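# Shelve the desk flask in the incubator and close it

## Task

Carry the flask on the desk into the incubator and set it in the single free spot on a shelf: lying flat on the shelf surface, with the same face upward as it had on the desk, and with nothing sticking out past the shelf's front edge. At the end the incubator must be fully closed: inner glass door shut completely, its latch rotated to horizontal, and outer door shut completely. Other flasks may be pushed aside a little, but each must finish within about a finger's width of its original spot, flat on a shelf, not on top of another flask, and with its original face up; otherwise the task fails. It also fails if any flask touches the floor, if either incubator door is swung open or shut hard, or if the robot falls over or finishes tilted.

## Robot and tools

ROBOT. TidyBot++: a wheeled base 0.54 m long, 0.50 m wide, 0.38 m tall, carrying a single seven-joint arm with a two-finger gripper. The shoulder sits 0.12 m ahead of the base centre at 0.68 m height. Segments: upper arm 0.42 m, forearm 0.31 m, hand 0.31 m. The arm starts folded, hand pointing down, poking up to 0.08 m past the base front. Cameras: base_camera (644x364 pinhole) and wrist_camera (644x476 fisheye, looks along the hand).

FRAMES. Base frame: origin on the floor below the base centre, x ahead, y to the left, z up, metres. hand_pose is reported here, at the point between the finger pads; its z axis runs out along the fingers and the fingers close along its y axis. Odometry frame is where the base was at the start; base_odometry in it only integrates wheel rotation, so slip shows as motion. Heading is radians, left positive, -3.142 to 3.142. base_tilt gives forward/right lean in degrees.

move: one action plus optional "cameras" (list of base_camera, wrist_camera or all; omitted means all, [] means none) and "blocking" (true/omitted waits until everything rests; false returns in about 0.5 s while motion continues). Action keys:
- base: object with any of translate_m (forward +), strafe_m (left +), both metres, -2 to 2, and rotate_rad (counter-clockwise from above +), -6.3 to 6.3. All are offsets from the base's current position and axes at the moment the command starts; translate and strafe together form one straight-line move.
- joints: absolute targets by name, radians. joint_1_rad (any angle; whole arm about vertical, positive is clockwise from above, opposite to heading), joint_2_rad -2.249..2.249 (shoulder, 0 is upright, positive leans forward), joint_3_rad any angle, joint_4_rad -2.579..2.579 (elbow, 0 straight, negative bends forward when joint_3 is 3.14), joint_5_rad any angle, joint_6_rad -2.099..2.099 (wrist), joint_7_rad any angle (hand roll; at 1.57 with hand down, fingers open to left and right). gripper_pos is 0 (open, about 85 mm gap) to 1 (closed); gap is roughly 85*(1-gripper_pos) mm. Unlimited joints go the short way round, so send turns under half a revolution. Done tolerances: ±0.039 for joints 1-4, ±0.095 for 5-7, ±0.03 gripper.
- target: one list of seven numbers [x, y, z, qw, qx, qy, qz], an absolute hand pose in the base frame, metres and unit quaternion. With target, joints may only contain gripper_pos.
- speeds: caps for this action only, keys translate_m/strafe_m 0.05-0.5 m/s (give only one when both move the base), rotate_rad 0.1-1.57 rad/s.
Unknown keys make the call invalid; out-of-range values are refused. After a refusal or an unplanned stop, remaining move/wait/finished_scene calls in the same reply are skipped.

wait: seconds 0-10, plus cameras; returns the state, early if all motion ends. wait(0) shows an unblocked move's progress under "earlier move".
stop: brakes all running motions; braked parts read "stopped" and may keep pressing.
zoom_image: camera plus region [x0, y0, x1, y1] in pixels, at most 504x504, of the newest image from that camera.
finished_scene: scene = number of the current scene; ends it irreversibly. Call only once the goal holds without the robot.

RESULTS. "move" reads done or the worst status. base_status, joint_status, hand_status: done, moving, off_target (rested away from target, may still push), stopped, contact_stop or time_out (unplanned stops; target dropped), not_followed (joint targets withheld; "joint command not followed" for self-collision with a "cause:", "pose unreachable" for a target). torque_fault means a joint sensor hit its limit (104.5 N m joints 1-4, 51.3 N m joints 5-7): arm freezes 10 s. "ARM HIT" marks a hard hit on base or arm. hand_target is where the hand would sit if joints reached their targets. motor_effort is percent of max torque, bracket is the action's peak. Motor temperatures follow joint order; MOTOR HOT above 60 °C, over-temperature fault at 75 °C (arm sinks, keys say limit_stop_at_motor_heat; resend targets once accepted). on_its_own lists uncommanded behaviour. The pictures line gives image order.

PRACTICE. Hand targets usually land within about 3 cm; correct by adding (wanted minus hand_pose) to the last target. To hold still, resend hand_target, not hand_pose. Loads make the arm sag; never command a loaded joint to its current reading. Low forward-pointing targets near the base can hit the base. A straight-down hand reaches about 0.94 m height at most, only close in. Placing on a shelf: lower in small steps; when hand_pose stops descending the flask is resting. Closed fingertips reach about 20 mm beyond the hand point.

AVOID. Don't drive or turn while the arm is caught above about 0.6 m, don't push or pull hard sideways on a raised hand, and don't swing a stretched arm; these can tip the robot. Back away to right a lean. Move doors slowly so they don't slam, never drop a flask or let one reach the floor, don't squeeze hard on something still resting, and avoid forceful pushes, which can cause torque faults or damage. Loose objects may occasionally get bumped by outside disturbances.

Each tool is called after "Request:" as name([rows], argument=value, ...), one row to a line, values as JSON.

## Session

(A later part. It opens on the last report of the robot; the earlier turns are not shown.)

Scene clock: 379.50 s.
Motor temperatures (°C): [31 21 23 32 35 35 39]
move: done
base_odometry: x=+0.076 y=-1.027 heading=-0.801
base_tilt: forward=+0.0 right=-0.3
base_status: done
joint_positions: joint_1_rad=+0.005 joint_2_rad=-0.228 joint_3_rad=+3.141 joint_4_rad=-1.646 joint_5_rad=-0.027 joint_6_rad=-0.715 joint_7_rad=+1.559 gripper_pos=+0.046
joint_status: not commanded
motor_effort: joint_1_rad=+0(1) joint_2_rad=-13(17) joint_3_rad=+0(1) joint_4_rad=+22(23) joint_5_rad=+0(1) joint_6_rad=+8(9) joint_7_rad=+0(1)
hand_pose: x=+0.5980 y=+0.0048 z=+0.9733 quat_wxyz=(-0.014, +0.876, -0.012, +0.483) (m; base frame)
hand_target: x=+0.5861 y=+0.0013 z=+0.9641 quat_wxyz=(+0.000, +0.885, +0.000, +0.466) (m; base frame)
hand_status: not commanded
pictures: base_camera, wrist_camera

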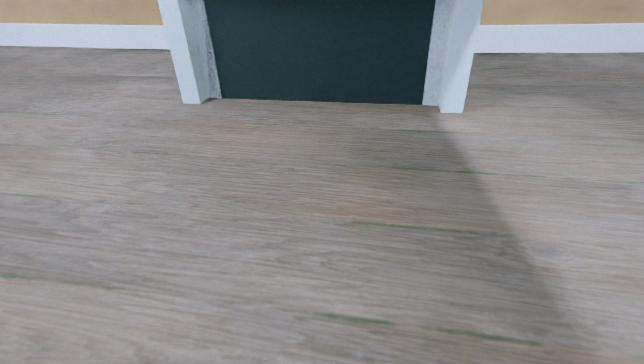

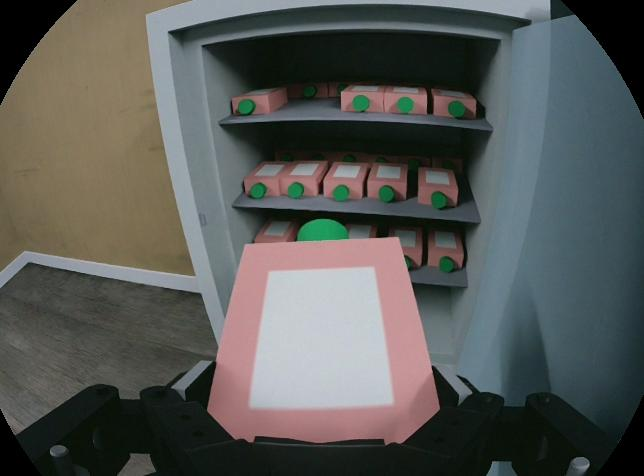

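Request:
move(base={"strafe_m": 0.02}, joints={"joint_1_rad": 0.0, "joint_2_rad": 0.077, "joint_4_rad": -1.17, "joint_6_rad": -1.0}, cameras=["wrist_camera"])

Scene clock: 419.13 s.
Motor temperatures (°C): [31 21 23 32 35 35 39]
move: done
base_odometry: x=+0.091 y=-1.013 heading=-0.802
base_tilt: forward=+0.1 right=-0.3
base_status: done
joint_positions: joint_1_rad=+0.003 joint_2_rad=+0.078 joint_3_rad=+3.138 joint_4_rad=-1.195 joint_5_rad=-0.027 joint_6_rad=-0.949 joint_7_rad=+1.559 gripper_pos=+0.046
joint_status: all done
motor_effort: joint_1_rad=-1(2) joint_2_rad=-24(25) joint_3_rad=-1(3) joint_4_rad=+21(23) joint_5_rad=+0(1) joint_6_rad=+8(9) joint_7_rad=+0(1)
hand_pose: x=+0.6999 y=+0.0084 z=+1.0050 quat_wxyz=(-0.016, +0.896, -0.007, +0.444) (m; base frame)
hand_target: x=+0.6922 y=+0.0013 z=+1.0065 quat_wxyz=(+0.000, +0.902, +0.000, +0.433) (m; base frame)
hand_status: not commanded
pictures: wrist_camera

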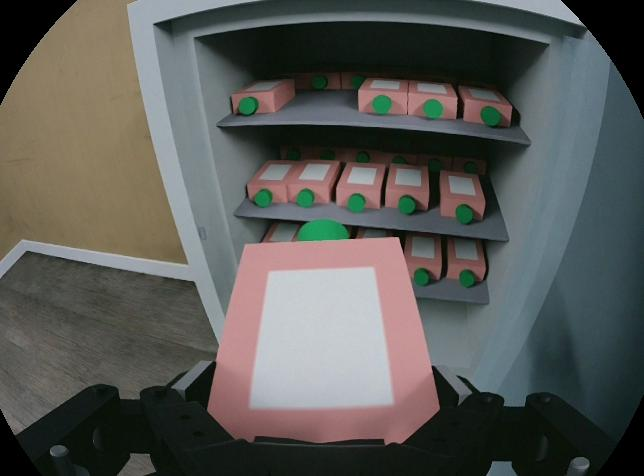

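Request:
zoom_image(camera="wrist_camera", region=[210, 50, 410, 150])

Scaled by 2.520.

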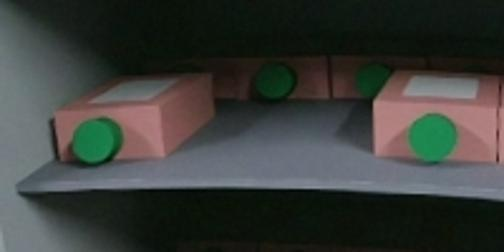

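Request:
move(base={"translate_m": 0.25, "strafe_m": -0.008}, speeds={"translate_m": 0.15})

Scene clock: 455.17 s.
Motor temperatures (°C): [31 21 23 32 35 35 39]
move: done
base_odometry: x=+0.259 y=-1.198 heading=-0.801
base_tilt: forward=+0.0 right=-0.3
base_status: done
joint_positions: joint_1_rad=+0.003 joint_2_rad=+0.091 joint_3_rad=+3.138 joint_4_rad=-1.191 joint_5_rad=-0.027 joint_6_rad=-0.955 joint_7_rad=+1.559 gripper_pos=+0.046
joint_status: not commanded
motor_effort: joint_1_rad=+0(2) joint_2_rad=-25(28) joint_3_rad=+0(2) joint_4_rad=+21(22) joint_5_rad=+1(1) joint_6_rad=+8(9) joint_7_rad=+1(1)
hand_pose: x=+0.7030 y=+0.0084 z=+0.9981 quat_wxyz=(-0.016, +0.899, -0.007, +0.437) (m; base frame)
hand_target: x=+0.6922 y=+0.0013 z=+1.0065 quat_wxyz=(+0.000, +0.902, +0.000, +0.433) (m; base frame)
hand_status: not commanded
pictures: base_camera, wrist_camera

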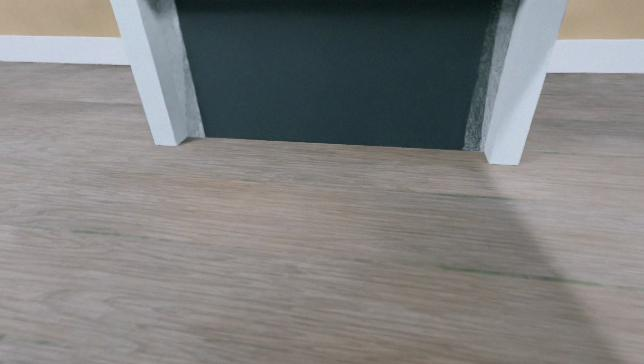

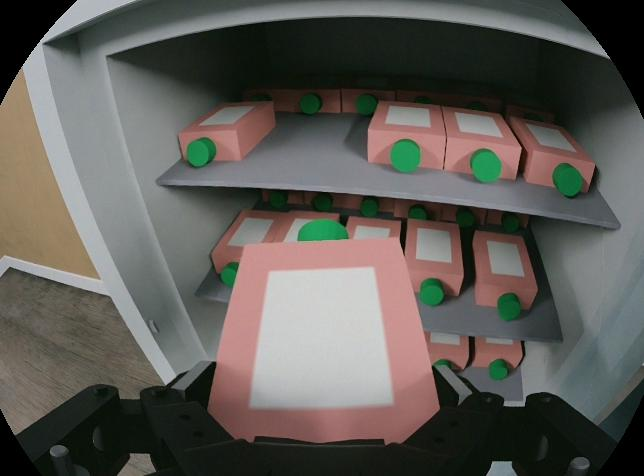

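Request:
move(joints={"joint_2_rad": 0.055, "joint_6_rad": -0.985}, base={"rotate_rad": -0.08}, cameras=[])

Request:
move(base={"strafe_m": 0.089}, speeds={"strafe_m": 0.15})

Scene clock: 508.23 s.
Motor temperatures (°C): [31 22 23 32 35 35 39]
move: done
base_odometry: x=+0.259 y=-1.198 heading=-0.882
base_tilt: forward=+0.0 right=-0.3
base_status: done
joint_positions: joint_1_rad=+0.005 joint_2_rad=+0.079 joint_3_rad=+3.144 joint_4_rad=-1.190 joint_5_rad=-0.027 joint_6_rad=-0.955 joint_7_rad=+1.559 gripper_pos=+0.046
joint_status: all done
motor_effort: joint_1_rad=+0(3) joint_2_rad=-24(26) joint_3_rad=-1(4) joint_4_rad=+21(22) joint_5_rad=+0(1) joint_6_rad=+8(9) joint_7_rad=+0(1)
hand_pose: x=+0.6996 y=+0.0037 z=+1.0056 quat_wxyz=(-0.014, +0.896, -0.011, +0.443) (m; base frame)
hand_target: x=+0.6877 y=+0.0013 z=+1.0228 quat_wxyz=(+0.000, +0.893, +0.000, +0.449) (m; base frame)
hand_status: not commanded
pictures: none
No camera images: "cameras" was empty.

Scene clock: 509.43 s.
Motor temperatures (°C): [31 22 23 32 35 35 39]
move: done
base_odometry: x=+0.328 y=-1.142 heading=-0.882
base_tilt: forward=+0.0 right=-0.4
base_status: done
joint_positions: joint_1_rad=+0.000 joint_2_rad=+0.078 joint_3_rad=+3.144 joint_4_rad=-1.190 joint_5_rad=-0.027 joint_6_rad=-0.955 joint_7_rad=+1.559 gripper_pos=+0.046
joint_status: not commanded
motor_effort: joint_1_rad=-1(3) joint_2_rad=-24(25) joint_3_rad=+0(3) joint_4_rad=+21(22) joint_5_rad=+0(1) joint_6_rad=+8(8) joint_7_rad=+0(1)
hand_pose: x=+0.6994 y=+0.0068 z=+1.0060 quat_wxyz=(-0.015, +0.896, -0.008, +0.443) (m; base frame)
hand_target: x=+0.6877 y=+0.0013 z=+1.0228 quat_wxyz=(+0.000, +0.893, +0.000, +0.449) (m; base frame)
hand_status: not commanded
pictures: base_camera, wrist_camera

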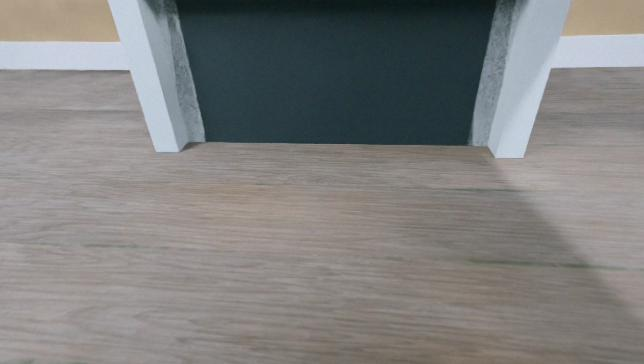

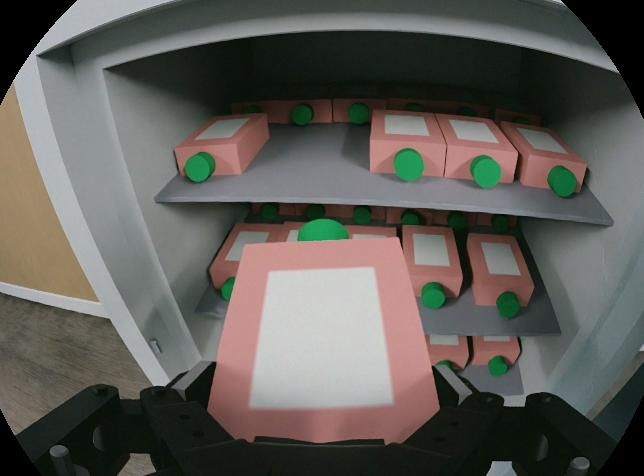

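Request:
move(base={"translate_m": 0.14, "strafe_m": 0.013}, speeds={"translate_m": 0.1})

Scene clock: 521.50 s.
Motor temperatures (°C): [31 22 23 32 35 35 39]
move: time_out
base_odometry: x=+0.357 y=-1.172 heading=-0.878
base_tilt: forward=+0.1 right=-0.3
base_status: translate_m time_out (by the wheels' count: +0.041 of +0.140); strafe_m time_out (by the wheels' count: +0.003 of +0.013)
joint_positions: joint_1_rad=+0.000 joint_2_rad=+0.073 joint_3_rad=+3.143 joint_4_rad=-1.186 joint_5_rad=-0.027 joint_6_rad=-0.959 joint_7_rad=+1.559 gripper_pos=+0.046
joint_status: not commanded
motor_effort: joint_1_rad=-1(3) joint_2_rad=-24(41) joint_3_rad=-1(4) joint_4_rad=+21(26) joint_5_rad=+0(2) joint_6_rad=+8(10) joint_7_rad=+0(1)
hand_pose: x=+0.6973 y=+0.0073 z=+1.0103 quat_wxyz=(-0.015, +0.895, -0.008, +0.446) (m; base frame)
hand_target: x=+0.6877 y=+0.0013 z=+1.0228 quat_wxyz=(+0.000, +0.893, +0.000, +0.449) (m; base frame)
hand_status: not commanded
pictures: base_camera, wrist_camera

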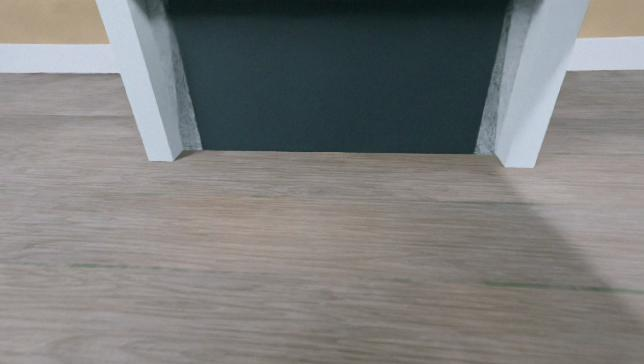

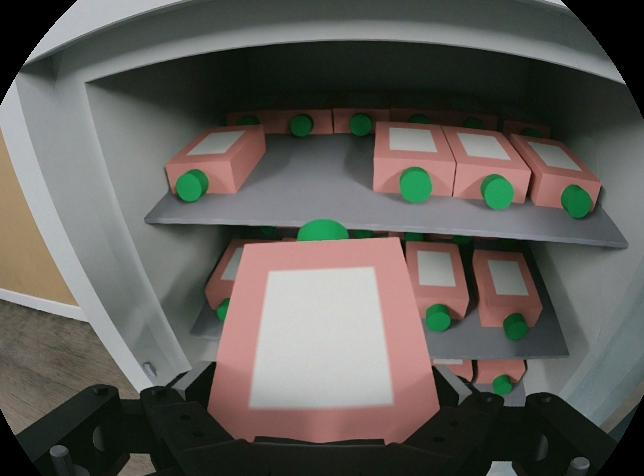

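Request:
move(base={"translate_m": -0.45}, speeds={"translate_m": 0.2})

Request:
move(joints={"joint_1_rad": 0.4})

Scene clock: 568.33 s.
Motor temperatures (°C): [31 22 23 32 35 35 39]
move: done
base_odometry: x=+0.069 y=-0.825 heading=-0.878
base_tilt: forward=+0.0 right=-0.2
base_status: done
joint_positions: joint_1_rad=+0.000 joint_2_rad=+0.064 joint_3_rad=+3.143 joint_4_rad=-1.186 joint_5_rad=-0.027 joint_6_rad=-0.959 joint_7_rad=+1.559 gripper_pos=+0.046
joint_status: not commanded
motor_effort: joint_1_rad=+0(2) joint_2_rad=-23(28) joint_3_rad=-2(2) joint_4_rad=+21(22) joint_5_rad=+0(1) joint_6_rad=+8(9) joint_7_rad=+0(1)
hand_pose: x=+0.6942 y=+0.0072 z=+1.0159 quat_wxyz=(-0.015, +0.893, -0.008, +0.450) (m; base frame)
hand_target: x=+0.6877 y=+0.0013 z=+1.0228 quat_wxyz=(+0.000, +0.893, +0.000, +0.449) (m; base frame)
hand_status: not commanded
pictures: base_camera, wrist_camera

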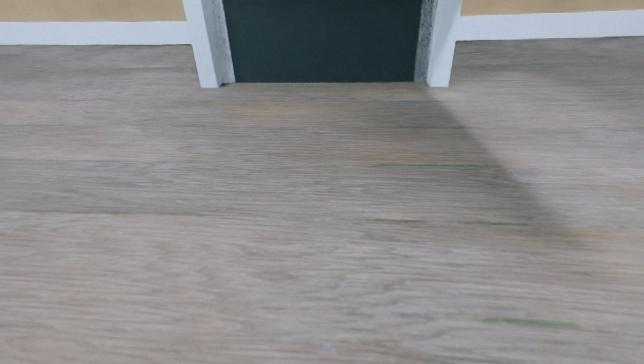

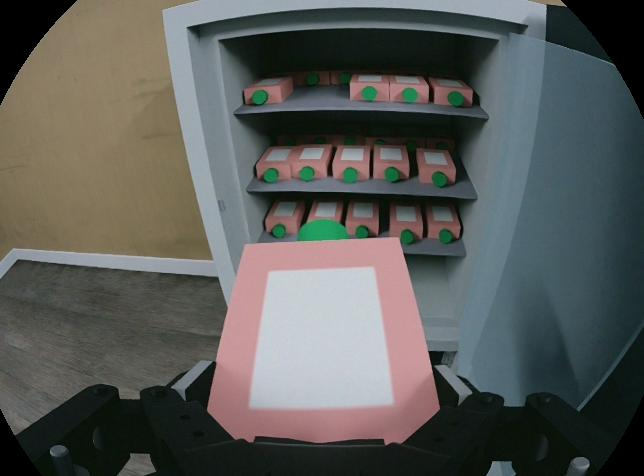

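Scene clock: 569.87 s.
Motor temperatures (°C): [31 22 23 32 35 35 39]
move: done
base_odometry: x=+0.069 y=-0.825 heading=-0.878
base_tilt: forward=+0.0 right=-0.3
base_status: not commanded
joint_positions: joint_1_rad=+0.393 joint_2_rad=+0.064 joint_3_rad=+3.139 joint_4_rad=-1.185 joint_5_rad=-0.030 joint_6_rad=-0.959 joint_7_rad=+1.559 gripper_pos=+0.047
joint_status: all done
motor_effort: joint_1_rad=+0(5) joint_2_rad=-23(25) joint_3_rad=+0(6) joint_4_rad=+21(22) joint_5_rad=+0(7) joint_6_rad=+8(8) joint_7_rad=+1(1)
hand_pose: x=+0.6543 y=-0.2105 z=+1.0161 quat_wxyz=(+0.070, +0.874, -0.180, +0.445) (m; base frame)
hand_target: x=+0.6433 y=-0.2202 z=+1.0228 quat_wxyz=(+0.089, +0.876, -0.178, +0.440) (m; base frame)
hand_status: not commanded
pictures: base_camera, wrist_camera

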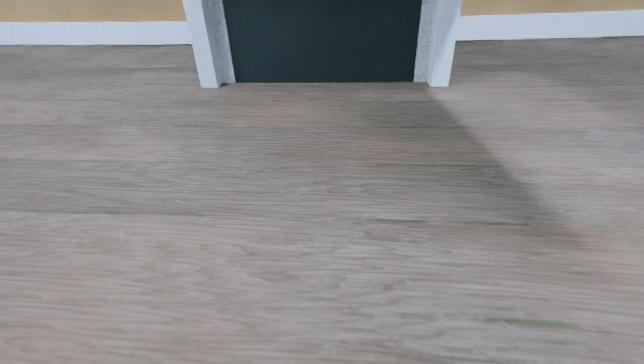

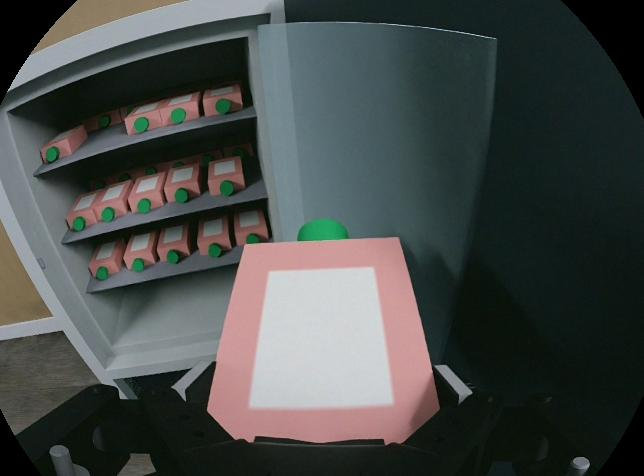

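Request:
move(base={"translate_m": -0.35}, speeds={"translate_m": 0.2}, cameras=["wrist_camera"])

Scene clock: 583.20 s.
Motor temperatures (°C): [31 22 23 32 35 35 39]
move: done
base_odometry: x=-0.154 y=-0.556 heading=-0.878
base_tilt: forward=+0.1 right=-0.3
base_status: done
joint_positions: joint_1_rad=+0.393 joint_2_rad=+0.064 joint_3_rad=+3.139 joint_4_rad=-1.185 joint_5_rad=-0.030 joint_6_rad=-0.959 joint_7_rad=+1.559 gripper_pos=+0.047
joint_status: not commanded
motor_effort: joint_1_rad=-1(2) joint_2_rad=-23(27) joint_3_rad=-1(2) joint_4_rad=+21(22) joint_5_rad=+0(1) joint_6_rad=+8(9) joint_7_rad=+0(1)
hand_pose: x=+0.6543 y=-0.2106 z=+1.0161 quat_wxyz=(+0.070, +0.874, -0.180, +0.445) (m; base frame)
hand_target: x=+0.6433 y=-0.2202 z=+1.0228 quat_wxyz=(+0.089, +0.876, -0.178, +0.440) (m; base frame)
hand_status: not commanded
pictures: wrist_camera

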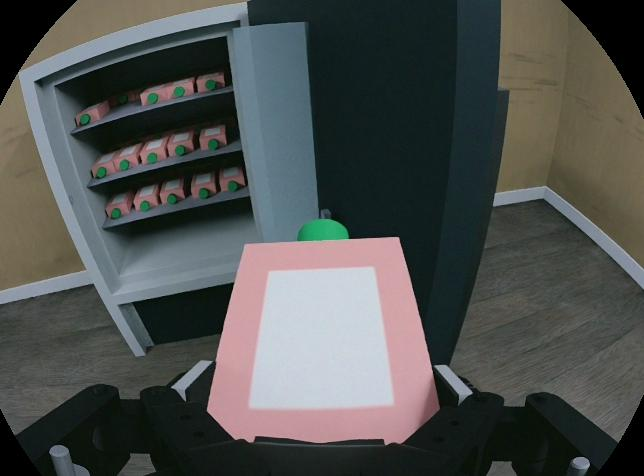

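Request:
move(joints={"joint_1_rad": 0.0}, cameras=[])

Request:
move(base={"translate_m": 0.65}, speeds={"translate_m": 0.2})

Scene clock: 624.73 s.
Motor temperatures (°C): [31 22 23 32 35 34 39]
move: done
base_odometry: x=-0.154 y=-0.556 heading=-0.878
base_tilt: forward=+0.0 right=-0.3
base_status: not commanded
joint_positions: joint_1_rad=+0.012 joint_2_rad=+0.064 joint_3_rad=+3.139 joint_4_rad=-1.185 joint_5_rad=-0.030 joint_6_rad=-0.959 joint_7_rad=+1.559 gripper_pos=+0.047
joint_status: all done
motor_effort: joint_1_rad=+0(3) joint_2_rad=-23(24) joint_3_rad=-1(3) joint_4_rad=+21(22) joint_5_rad=+0(1) joint_6_rad=+8(8) joint_7_rad=+1(1)
hand_pose: x=+0.6942 y=+0.0039 z=+1.0161 quat_wxyz=(-0.016, +0.893, -0.011, +0.450) (m; base frame)
hand_target: x=+0.6877 y=+0.0014 z=+1.0228 quat_wxyz=(+0.000, +0.893, +0.000, +0.449) (m; base frame)
hand_status: not commanded
pictures: none
No camera images: "cameras" was empty.

Scene clock: 628.67 s.
Motor temperatures (°C): [31 22 23 32 35 34 39]
move: done
base_odometry: x=+0.261 y=-1.056 heading=-0.878
base_tilt: forward=+0.1 right=-0.3
base_status: done
joint_positions: joint_1_rad=+0.011 joint_2_rad=+0.070 joint_3_rad=+3.139 joint_4_rad=-1.185 joint_5_rad=-0.030 joint_6_rad=-0.959 joint_7_rad=+1.559 gripper_pos=+0.047
joint_status: not commanded
motor_effort: joint_1_rad=+0(2) joint_2_rad=-23(27) joint_3_rad=+0(2) joint_4_rad=+22(22) joint_5_rad=+0(1) joint_6_rad=+8(9) joint_7_rad=+0(1)
hand_pose: x=+0.6963 y=+0.0043 z=+1.0126 quat_wxyz=(-0.016, +0.894, -0.011, +0.447) (m; base frame)
hand_target: x=+0.6877 y=+0.0014 z=+1.0228 quat_wxyz=(+0.000, +0.893, +0.000, +0.449) (m; base frame)
hand_status: not commanded
pictures: base_camera, wrist_camera

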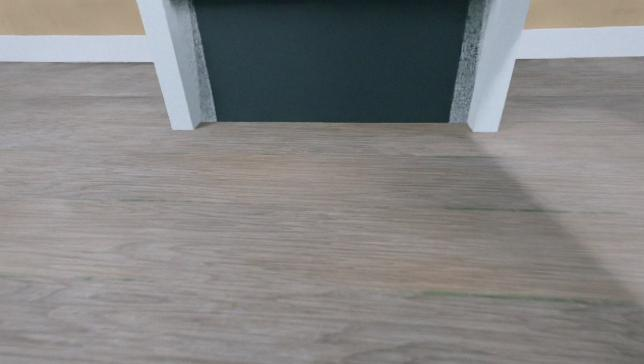

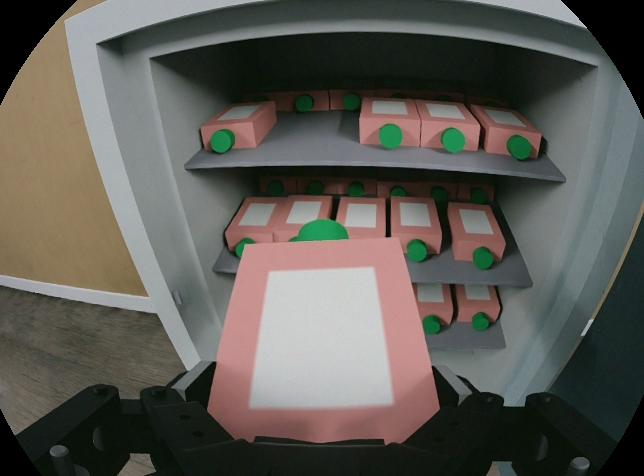

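Request:
move(base={"translate_m": 0.2, "strafe_m": 0.013}, speeds={"translate_m": 0.1})

Scene clock: 639.93 s.
Motor temperatures (°C): [31 22 23 32 35 34 39]
move: done
base_odometry: x=+0.399 y=-1.202 heading=-0.879
base_tilt: forward=+0.1 right=-0.3
base_status: done
joint_positions: joint_1_rad=+0.011 joint_2_rad=+0.069 joint_3_rad=+3.139 joint_4_rad=-1.185 joint_5_rad=-0.030 joint_6_rad=-0.959 joint_7_rad=+1.559 gripper_pos=+0.047
joint_status: not commanded
motor_effort: joint_1_rad=+0(2) joint_2_rad=-24(27) joint_3_rad=-1(2) joint_4_rad=+21(22) joint_5_rad=+0(1) joint_6_rad=+8(9) joint_7_rad=+0(1)
hand_pose: x=+0.6960 y=+0.0043 z=+1.0131 quat_wxyz=(-0.016, +0.894, -0.011, +0.448) (m; base frame)
hand_target: x=+0.6877 y=+0.0014 z=+1.0228 quat_wxyz=(+0.000, +0.893, +0.000, +0.449) (m; base frame)
hand_status: not commanded
pictures: base_camera, wrist_camera

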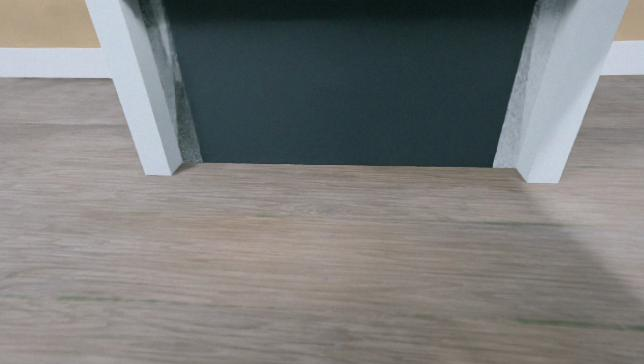

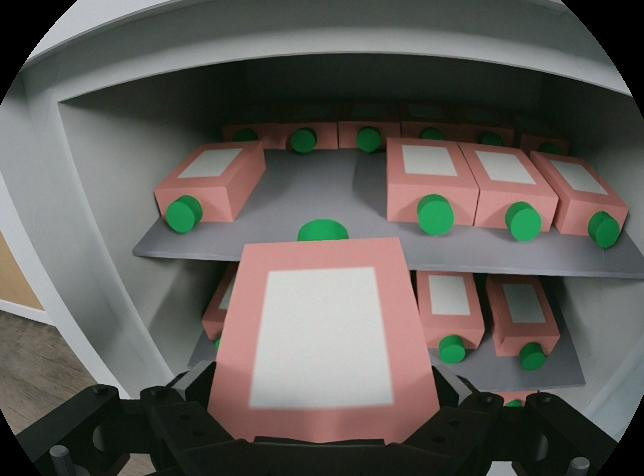

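Request:
move(joints={"joint_2_rad": 0.085, "joint_6_rad": -0.955}, cameras=[])

Request:
move(base={"translate_m": 0.09, "strafe_m": 0.005}, speeds={"translate_m": 0.08})

Scene clock: 662.00 s.
Motor temperatures (°C): [31 22 23 32 35 34 39]
move: done
base_odometry: x=+0.399 y=-1.202 heading=-0.879
base_tilt: forward=+0.0 right=-0.3
base_status: not commanded
joint_positions: joint_1_rad=+0.011 joint_2_rad=+0.086 joint_3_rad=+3.139 joint_4_rad=-1.185 joint_5_rad=-0.030 joint_6_rad=-0.959 joint_7_rad=+1.559 gripper_pos=+0.047
joint_status: all done
motor_effort: joint_1_rad=+0(1) joint_2_rad=-24(25) joint_3_rad=-2(2) joint_4_rad=+21(22) joint_5_rad=+0(1) joint_6_rad=+8(9) joint_7_rad=+0(1)
hand_pose: x=+0.7016 y=+0.0043 z=+1.0032 quat_wxyz=(-0.016, +0.898, -0.011, +0.440) (m; base frame)
hand_target: x=+0.7034 y=+0.0014 z=+1.0130 quat_wxyz=(+0.000, +0.893, +0.000, +0.449) (m; base frame)
hand_status: not commanded
pictures: none
No camera images: "cameras" was empty.

Scene clock: 663.63 s.
Motor temperatures (°C): [31 22 23 32 35 34 39]
move: done
base_odometry: x=+0.460 y=-1.268 heading=-0.879
base_tilt: forward=+0.1 right=-0.4
base_status: done
joint_positions: joint_1_rad=+0.011 joint_2_rad=+0.094 joint_3_rad=+3.139 joint_4_rad=-1.185 joint_5_rad=-0.030 joint_6_rad=-0.959 joint_7_rad=+1.559 gripper_pos=+0.047
joint_status: not commanded
motor_effort: joint_1_rad=+0(2) joint_2_rad=-25(28) joint_3_rad=-1(2) joint_4_rad=+21(22) joint_5_rad=+0(1) joint_6_rad=+8(8) joint_7_rad=+1(1)
hand_pose: x=+0.7040 y=+0.0043 z=+0.9988 quat_wxyz=(-0.016, +0.899, -0.011, +0.437) (m; base frame)
hand_target: x=+0.7034 y=+0.0014 z=+1.0130 quat_wxyz=(+0.000, +0.893, +0.000, +0.449) (m; base frame)
hand_status: not commanded
pictures: base_camera, wrist_camera

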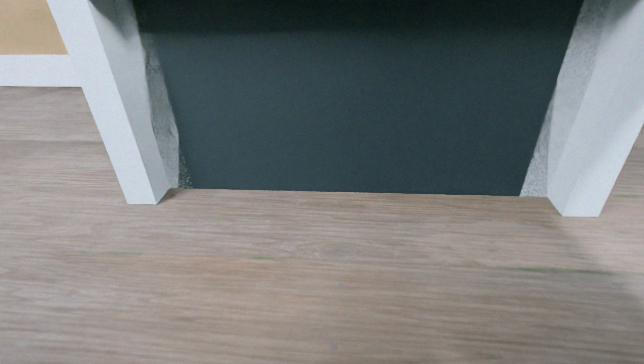

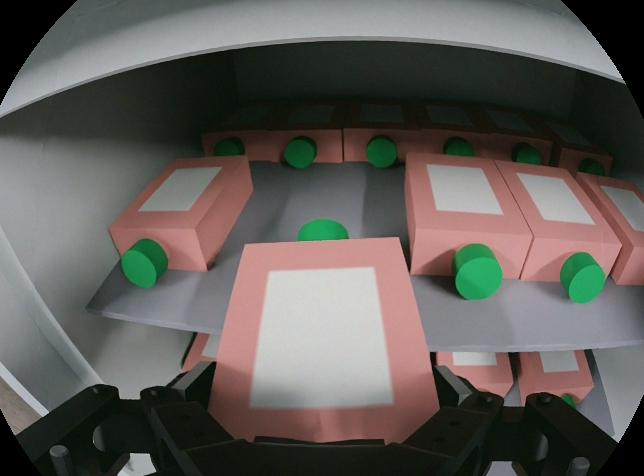

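Request:
move(base={"translate_m": 0.055, "strafe_m": 0.004}, speeds={"translate_m": 0.05})

Scene clock: 679.10 s.
Motor temperatures (°C): [31 22 23 32 35 34 39]
move: done
base_odometry: x=+0.498 y=-1.308 heading=-0.879
base_tilt: forward=+0.1 right=-0.3
base_status: done
joint_positions: joint_1_rad=+0.011 joint_2_rad=+0.095 joint_3_rad=+3.139 joint_4_rad=-1.185 joint_5_rad=-0.030 joint_6_rad=-0.959 joint_7_rad=+1.559 gripper_pos=+0.047
joint_status: not commanded
motor_effort: joint_1_rad=+0(2) joint_2_rad=-24(28) joint_3_rad=-1(2) joint_4_rad=+21(22) joint_5_rad=+0(1) joint_6_rad=+8(8) joint_7_rad=+1(1)
hand_pose: x=+0.7044 y=+0.0043 z=+0.9981 quat_wxyz=(-0.016, +0.900, -0.011, +0.436) (m; base frame)
hand_target: x=+0.7034 y=+0.0014 z=+1.0130 quat_wxyz=(+0.000, +0.893, +0.000, +0.449) (m; base frame)
hand_status: not commanded
pictures: base_camera, wrist_camera

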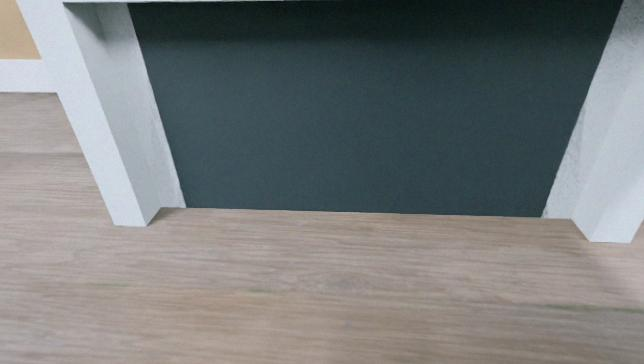

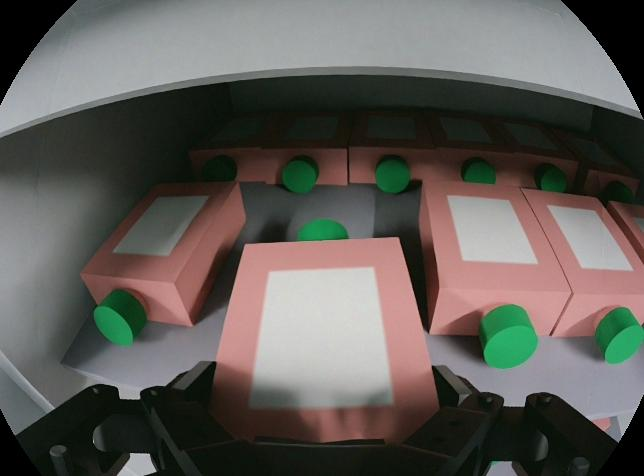

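Request:
move(base={"translate_m": 0.022}, speeds={"translate_m": 0.05}, joints={"joint_6_rad": -0.9}, cameras=["wrist_camera"])

Scene clock: 697.40 s.
Motor temperatures (°C): [31 22 23 32 35 34 39]
move: done
base_odometry: x=+0.513 y=-1.325 heading=-0.879
base_tilt: forward=+0.1 right=-0.3
base_status: done
joint_positions: joint_1_rad=+0.011 joint_2_rad=+0.099 joint_3_rad=+3.139 joint_4_rad=-1.192 joint_5_rad=-0.030 joint_6_rad=-0.940 joint_7_rad=+1.559 gripper_pos=+0.047
joint_status: all done
motor_effort: joint_1_rad=+0(1) joint_2_rad=-26(28) joint_3_rad=+0(2) joint_4_rad=+22(31) joint_5_rad=+0(1) joint_6_rad=+9(17) joint_7_rad=+0(1)
hand_pose: x=+0.7086 y=+0.0042 z=+0.9969 quat_wxyz=(-0.016, +0.898, -0.011, +0.440) (m; base frame)
hand_target: x=+0.7132 y=+0.0014 z=+1.0270 quat_wxyz=(+0.000, +0.881, +0.000, +0.474) (m; base frame)
hand_status: not commanded
pictures: wrist_camera

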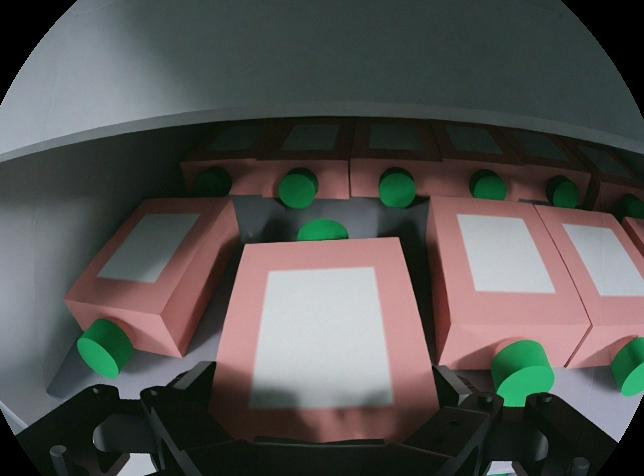

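Request:
move(joints={"joint_2_rad": 0.078, "joint_4_rad": -1.215, "joint_6_rad": -0.855}, cameras=["wrist_camera"])

Scene clock: 710.23 s.
Motor temperatures (°C): [31 22 23 32 35 34 39]
move: done
base_odometry: x=+0.513 y=-1.325 heading=-0.879
base_tilt: forward=+0.1 right=-0.3
base_status: not commanded
joint_positions: joint_1_rad=+0.011 joint_2_rad=+0.097 joint_3_rad=+3.139 joint_4_rad=-1.213 joint_5_rad=-0.030 joint_6_rad=-0.902 joint_7_rad=+1.559 gripper_pos=+0.047
joint_status: all done
motor_effort: joint_1_rad=+0(1) joint_2_rad=-25(27) joint_3_rad=-1(2) joint_4_rad=+21(22) joint_5_rad=+0(0) joint_6_rad=+8(9) joint_7_rad=+1(1)
hand_pose: x=+0.7129 y=+0.0040 z=+0.9959 quat_wxyz=(-0.016, +0.894, -0.012, +0.448) (m; base frame)
hand_target: x=+0.7150 y=+0.0014 z=+1.0176 quat_wxyz=(+0.000, +0.879, +0.000, +0.477) (m; base frame)
hand_status: not commanded
pictures: wrist_camera

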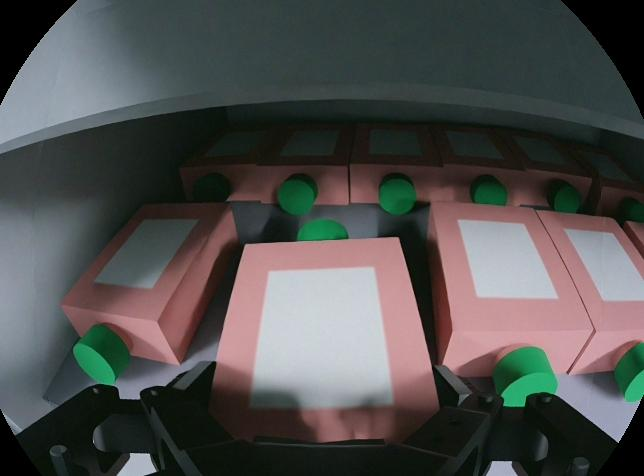

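Request:
move(joints={"joint_2_rad": 0.072, "joint_4_rad": -1.252, "joint_6_rad": -0.82}, cameras=[])

Request:
move(joints={"joint_2_rad": 0.066, "joint_4_rad": -1.288, "joint_6_rad": -0.79}, cameras=["wrist_camera"])

Scene clock: 716.77 s.
Motor temperatures (°C): [31 22 23 32 35 34 39]
move: done
base_odometry: x=+0.513 y=-1.325 heading=-0.879
base_tilt: forward=+0.0 right=-0.3
base_status: not commanded
joint_positions: joint_1_rad=+0.011 joint_2_rad=+0.094 joint_3_rad=+3.139 joint_4_rad=-1.249 joint_5_rad=-0.030 joint_6_rad=-0.870 joint_7_rad=+1.559 gripper_pos=+0.047
joint_status: all done
motor_effort: joint_1_rad=+0(1) joint_2_rad=-25(26) joint_3_rad=-1(2) joint_4_rad=+22(23) joint_5_rad=+0(0) joint_6_rad=+8(8) joint_7_rad=+1(1)
hand_pose: x=+0.7141 y=+0.0038 z=+0.9853 quat_wxyz=(-0.016, +0.894, -0.012, +0.448) (m; base frame)
hand_target: x=+0.7156 y=+0.0014 z=+1.0095 quat_wxyz=(+0.000, +0.878, +0.000, +0.478) (m; base frame)
hand_status: not commanded
pictures: none
No camera images: "cameras" was empty.

Scene clock: 717.43 s.
Motor temperatures (°C): [31 22 23 32 35 34 39]
move: done
base_odometry: x=+0.513 y=-1.325 heading=-0.879
base_tilt: forward=+0.0 right=-0.3
base_status: not commanded
joint_positions: joint_1_rad=+0.011 joint_2_rad=+0.089 joint_3_rad=+3.139 joint_4_rad=-1.280 joint_5_rad=-0.030 joint_6_rad=-0.838 joint_7_rad=+1.559 gripper_pos=+0.047
joint_status: all done
motor_effort: joint_1_rad=-1(1) joint_2_rad=-25(26) joint_3_rad=-1(2) joint_4_rad=+21(22) joint_5_rad=+0(1) joint_6_rad=+8(9) joint_7_rad=+0(1)
hand_pose: x=+0.7147 y=+0.0036 z=+0.9793 quat_wxyz=(-0.015, +0.893, -0.013, +0.451) (m; base frame)
hand_target: x=+0.7153 y=+0.0014 z=+1.0004 quat_wxyz=(+0.000, +0.878, +0.000, +0.478) (m; base frame)
hand_status: not commanded
pictures: wrist_camera

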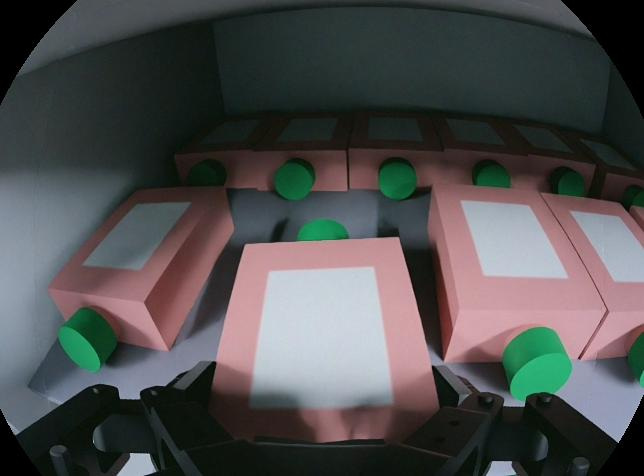

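Request:
move(joints={"joint_2_rad": 0.063, "joint_4_rad": -1.306, "joint_6_rad": -0.775}, cameras=[])

Request:
move(joints={"joint_2_rad": 0.06, "joint_4_rad": -1.324, "joint_6_rad": -0.76}, cameras=[])

Request:
move(joints={"joint_2_rad": 0.057, "joint_4_rad": -1.342, "joint_6_rad": -0.745}, cameras=["wrist_camera"])

Scene clock: 725.93 s.
Motor temperatures (°C): [31 22 23 32 35 34 39]
move: done
base_odometry: x=+0.513 y=-1.325 heading=-0.879
base_tilt: forward=+0.0 right=-0.3
base_status: not commanded
joint_positions: joint_1_rad=+0.011 joint_2_rad=+0.083 joint_3_rad=+3.139 joint_4_rad=-1.294 joint_5_rad=-0.030 joint_6_rad=-0.820 joint_7_rad=+1.559 gripper_pos=+0.047
joint_status: all done
motor_effort: joint_1_rad=-1(1) joint_2_rad=-23(25) joint_3_rad=-1(1) joint_4_rad=+21(22) joint_5_rad=+0(0) joint_6_rad=+7(9) joint_7_rad=+0(1)
hand_pose: x=+0.7144 y=+0.0035 z=+0.9795 quat_wxyz=(-0.015, +0.890, -0.013, +0.455) (m; base frame)
hand_target: x=+0.7150 y=+0.0014 z=+0.9959 quat_wxyz=(+0.000, +0.878, +0.000, +0.478) (m; base frame)
hand_status: not commanded
pictures: none
No camera images: "cameras" was empty.

Scene clock: 726.50 s.
Motor temperatures (°C): [31 22 23 32 35 34 39]
move: done
base_odometry: x=+0.513 y=-1.325 heading=-0.879
base_tilt: forward=+0.1 right=-0.3
base_status: not commanded
joint_positions: joint_1_rad=+0.010 joint_2_rad=+0.077 joint_3_rad=+3.139 joint_4_rad=-1.308 joint_5_rad=-0.030 joint_6_rad=-0.802 joint_7_rad=+1.559 gripper_pos=+0.047
joint_status: all done
motor_effort: joint_1_rad=+0(1) joint_2_rad=-22(25) joint_3_rad=-1(1) joint_4_rad=+20(21) joint_5_rad=+0(0) joint_6_rad=+7(8) joint_7_rad=+0(1)
hand_pose: x=+0.7142 y=+0.0035 z=+0.9797 quat_wxyz=(-0.015, +0.888, -0.013, +0.459) (m; base frame)
hand_target: x=+0.7147 y=+0.0014 z=+0.9914 quat_wxyz=(+0.000, +0.878, +0.000, +0.478) (m; base frame)
hand_status: not commanded
pictures: none
No camera images: "cameras" was empty.

Scene clock: 727.07 s.
Motor temperatures (°C): [31 22 23 32 35 34 39]
move: done
base_odometry: x=+0.513 y=-1.325 heading=-0.879
base_tilt: forward=+0.0 right=-0.3
base_status: not commanded
joint_positions: joint_1_rad=+0.010 joint_2_rad=+0.070 joint_3_rad=+3.139 joint_4_rad=-1.323 joint_5_rad=-0.030 joint_6_rad=-0.784 joint_7_rad=+1.559 gripper_pos=+0.047
joint_status: all done
motor_effort: joint_1_rad=+1(1) joint_2_rad=-22(23) joint_3_rad=+1(1) joint_4_rad=+19(21) joint_5_rad=+0(1) joint_6_rad=+7(7) joint_7_rad=+0(1)
hand_pose: x=+0.7138 y=+0.0034 z=+0.9799 quat_wxyz=(-0.015, +0.886, -0.013, +0.464) (m; base frame)
hand_target: x=+0.7142 y=+0.0014 z=+0.9868 quat_wxyz=(+0.000, +0.878, +0.000, +0.478) (m; base frame)
hand_status: not commanded
pictures: wrist_camera

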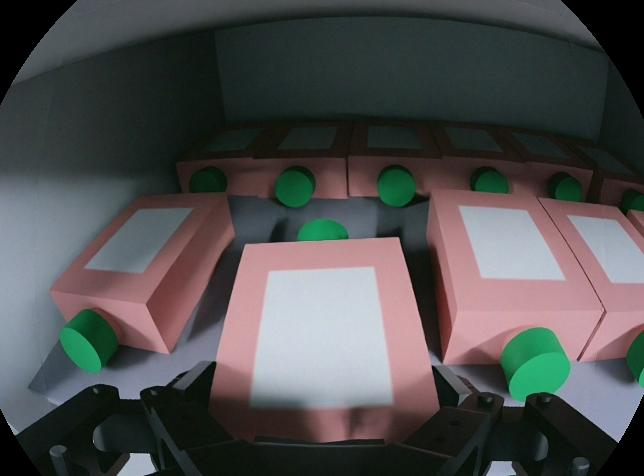

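Request:
move(joints={"joint_6_rad": -0.84}, cameras=["wrist_camera"])

Scene clock: 739.67 s.
Motor temperatures (°C): [31 22 23 32 35 34 39]
move: done
base_odometry: x=+0.513 y=-1.325 heading=-0.879
base_tilt: forward=+0.0 right=-0.3
base_status: not commanded
joint_positions: joint_1_rad=+0.010 joint_2_rad=+0.061 joint_3_rad=+3.139 joint_4_rad=-1.319 joint_5_rad=-0.030 joint_6_rad=-0.817 joint_7_rad=+1.559 gripper_pos=+0.047
joint_status: all done
motor_effort: joint_1_rad=+0(1) joint_2_rad=-20(22) joint_3_rad=-1(1) joint_4_rad=+17(21) joint_5_rad=+0(1) joint_6_rad=+4(8) joint_7_rad=+0(1)
hand_pose: x=+0.7055 y=+0.0037 z=+0.9790 quat_wxyz=(-0.015, +0.890, -0.013, +0.455) (m; base frame)
hand_target: x=+0.6971 y=+0.0014 z=+0.9628 quat_wxyz=(+0.000, +0.900, +0.000, +0.436) (m; base frame)
hand_status: not commanded
pictures: wrist_camera

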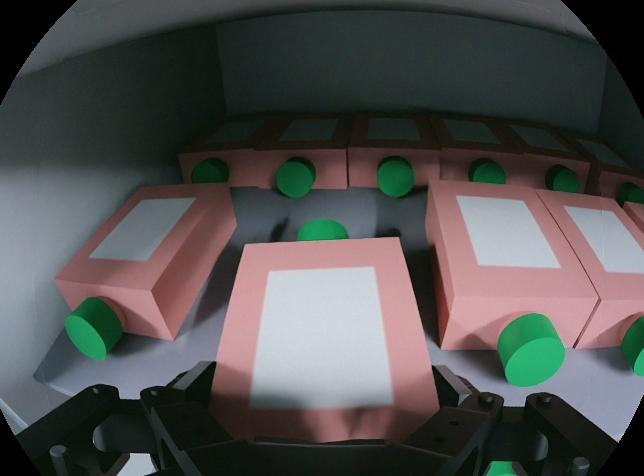

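Request:
move(joints={"gripper_pos": 0.0}, cameras=["wrist_camera"])

Scene clock: 747.67 s.
Motor temperatures (°C): [31 22 23 32 35 34 39]
move: done
base_odometry: x=+0.513 y=-1.325 heading=-0.879
base_tilt: forward=+0.1 right=-0.3
base_status: not commanded
joint_positions: joint_1_rad=+0.010 joint_2_rad=+0.061 joint_3_rad=+3.139 joint_4_rad=-1.323 joint_5_rad=-0.030 joint_6_rad=-0.817 joint_7_rad=+1.559 gripper_pos=+0.000
joint_status: all done
motor_effort: joint_1_rad=+0(1) joint_2_rad=-20(23) joint_3_rad=-1(1) joint_4_rad=+18(20) joint_5_rad=+0(1) joint_6_rad=+5(7) joint_7_rad=+1(1)
hand_pose: x=+0.7050 y=+0.0038 z=+0.9769 quat_wxyz=(-0.015, +0.891, -0.013, +0.453) (m; base frame)
hand_target: x=+0.6971 y=+0.0014 z=+0.9628 quat_wxyz=(+0.000, +0.900, +0.000, +0.436) (m; base frame)
hand_status: not commanded
pictures: wrist_camera

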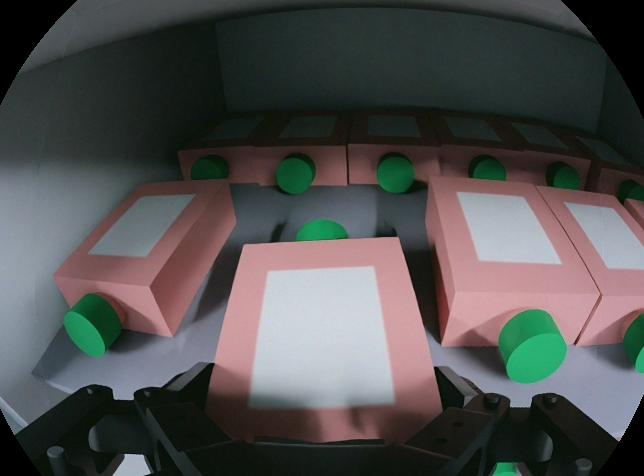

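Request:
move(base={"translate_m": -0.03}, speeds={"translate_m": 0.05}, cameras=["wrist_camera"])

Scene clock: 753.83 s.
Motor temperatures (°C): [31 22 23 32 35 34 39]
move: done
base_odometry: x=+0.493 y=-1.302 heading=-0.879
base_tilt: forward=+0.0 right=-0.3
base_status: done
joint_positions: joint_1_rad=+0.010 joint_2_rad=+0.060 joint_3_rad=+3.139 joint_4_rad=-1.326 joint_5_rad=-0.030 joint_6_rad=-0.817 joint_7_rad=+1.559 gripper_pos=+0.000
joint_status: not commanded
motor_effort: joint_1_rad=+0(1) joint_2_rad=-21(26) joint_3_rad=-1(2) joint_4_rad=+20(21) joint_5_rad=+0(1) joint_6_rad=+7(7) joint_7_rad=+0(1)
hand_pose: x=+0.7043 y=+0.0038 z=+0.9759 quat_wxyz=(-0.015, +0.892, -0.013, +0.452) (m; base frame)
hand_target: x=+0.6971 y=+0.0014 z=+0.9628 quat_wxyz=(+0.000, +0.900, +0.000, +0.436) (m; base frame)
hand_status: not commanded
pictures: wrist_camera

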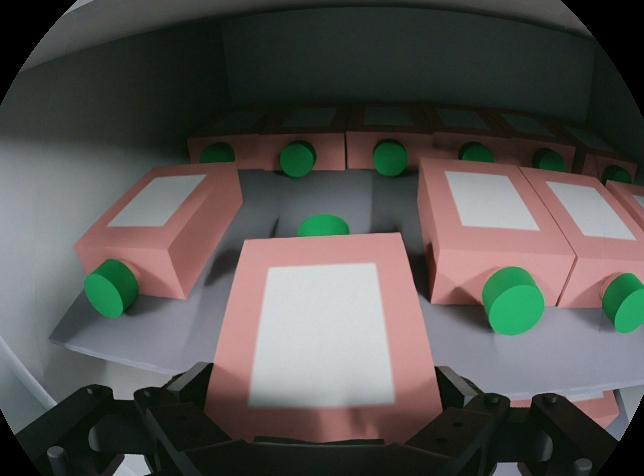

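Request:
move(base={"translate_m": 0.045}, speeds={"translate_m": 0.05}, cameras=["wrist_camera"])

Scene clock: 769.83 s.
Motor temperatures (°C): [31 22 23 31 35 34 39]
move: done
base_odometry: x=+0.522 y=-1.337 heading=-0.879
base_tilt: forward=+0.0 right=-0.3
base_status: done
joint_positions: joint_1_rad=+0.010 joint_2_rad=+0.059 joint_3_rad=+3.139 joint_4_rad=-1.327 joint_5_rad=-0.030 joint_6_rad=-0.817 joint_7_rad=+1.559 gripper_pos=+0.000
joint_status: not commanded
motor_effort: joint_1_rad=-1(1) joint_2_rad=-22(26) joint_3_rad=-1(2) joint_4_rad=+20(21) joint_5_rad=+0(1) joint_6_rad=+7(8) joint_7_rad=+1(1)
hand_pose: x=+0.7040 y=+0.0038 z=+0.9757 quat_wxyz=(-0.015, +0.892, -0.013, +0.452) (m; base frame)
hand_target: x=+0.6971 y=+0.0014 z=+0.9628 quat_wxyz=(+0.000, +0.900, +0.000, +0.436) (m; base frame)
hand_status: not commanded
pictures: wrist_camera

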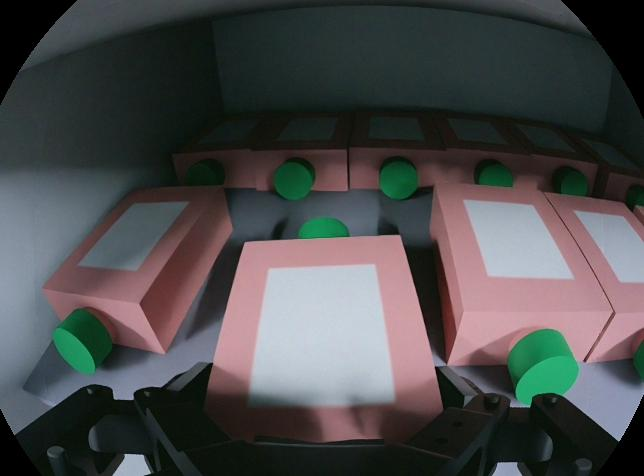

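Request:
move(base={"translate_m": 0.025}, speeds={"translate_m": 0.05}, cameras=["wrist_camera"])

Scene clock: 777.57 s.
Motor temperatures (°C): [31 22 23 31 35 34 39]
move: done
base_odometry: x=+0.538 y=-1.356 heading=-0.878
base_tilt: forward=+0.1 right=-0.3
base_status: done
joint_positions: joint_1_rad=+0.010 joint_2_rad=+0.025 joint_3_rad=+3.139 joint_4_rad=-1.354 joint_5_rad=-0.030 joint_6_rad=-0.836 joint_7_rad=+1.559 gripper_pos=+0.000
joint_status: not commanded
motor_effort: joint_1_rad=-1(2) joint_2_rad=-15(23) joint_3_rad=-1(2) joint_4_rad=+22(27) joint_5_rad=+0(1) joint_6_rad=+10(13) joint_7_rad=+1(3)
hand_pose: x=+0.6871 y=+0.0041 z=+0.9753 quat_wxyz=(-0.015, +0.894, -0.013, +0.447) (m; base frame)
hand_target: x=+0.6971 y=+0.0014 z=+0.9628 quat_wxyz=(+0.000, +0.900, +0.000, +0.436) (m; base frame)
hand_status: not commanded
pictures: wrist_camera

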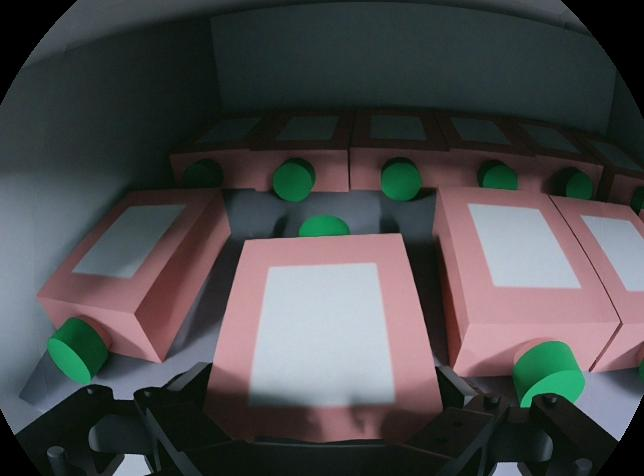

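Request:
move(base={"translate_m": -0.017}, speeds={"translate_m": 0.05}, cameras=["wrist_camera"])

Request:
zoom_image(camera="wrist_camera", region=[130, 330, 510, 476])

Scene clock: 790.67 s.
Motor temperatures (°C): [31 22 23 31 35 34 39]
move: done
base_odometry: x=+0.527 y=-1.342 heading=-0.878
base_tilt: forward=+0.0 right=-0.4
base_status: done
joint_positions: joint_1_rad=+0.010 joint_2_rad=+0.046 joint_3_rad=+3.139 joint_4_rad=-1.339 joint_5_rad=-0.030 joint_6_rad=-0.834 joint_7_rad=+1.559 gripper_pos=+0.000
joint_status: not commanded
motor_effort: joint_1_rad=+0(2) joint_2_rad=-20(22) joint_3_rad=-1(2) joint_4_rad=+19(21) joint_5_rad=+0(1) joint_6_rad=+6(9) joint_7_rad=+1(1)
hand_pose: x=+0.6955 y=+0.0040 z=+0.9720 quat_wxyz=(-0.015, +0.895, -0.013, +0.445) (m; base frame)
hand_target: x=+0.6971 y=+0.0014 z=+0.9628 quat_wxyz=(+0.000, +0.900, +0.000, +0.436) (m; base frame)
hand_status: not commanded
pictures: wrist_camera

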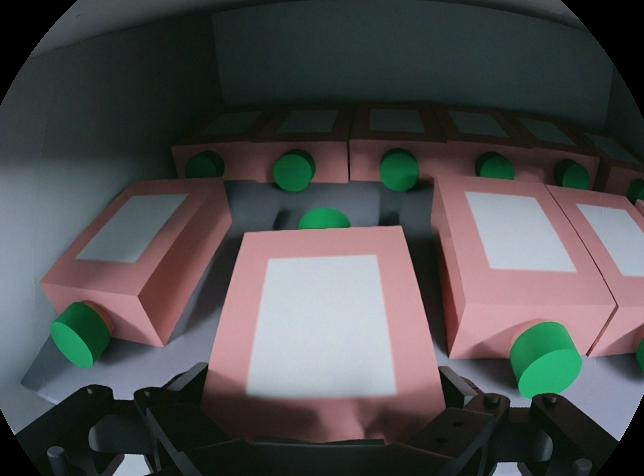

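Scaled by 1.326.

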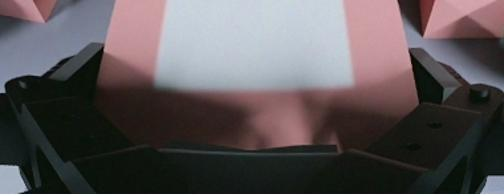

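Request:
move(base={"translate_m": -0.02}, speeds={"translate_m": 0.05}, cameras=["wrist_camera"])

Scene clock: 814.57 s.
Motor temperatures (°C): [31 22 23 31 35 34 39]
move: done
base_odometry: x=+0.514 y=-1.327 heading=-0.879
base_tilt: forward=+0.0 right=-0.3
base_status: done
joint_positions: joint_1_rad=+0.010 joint_2_rad=+0.048 joint_3_rad=+3.139 joint_4_rad=-1.338 joint_5_rad=-0.030 joint_6_rad=-0.834 joint_7_rad=+1.559 gripper_pos=+0.000
joint_status: not commanded
motor_effort: joint_1_rad=+0(1) joint_2_rad=-20(23) joint_3_rad=-1(2) joint_4_rad=+19(21) joint_5_rad=+0(1) joint_6_rad=+6(8) joint_7_rad=+0(1)
hand_pose: x=+0.6959 y=+0.0040 z=+0.9715 quat_wxyz=(-0.015, +0.896, -0.013, +0.444) (m; base frame)
hand_target: x=+0.6971 y=+0.0014 z=+0.9628 quat_wxyz=(+0.000, +0.900, +0.000, +0.436) (m; base frame)
hand_status: not commanded
pictures: wrist_camera

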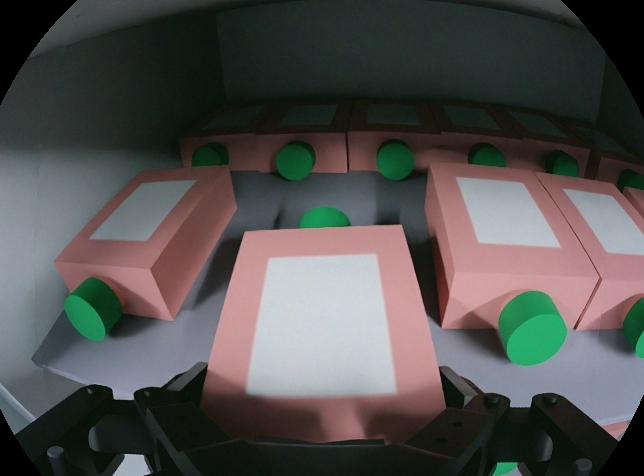

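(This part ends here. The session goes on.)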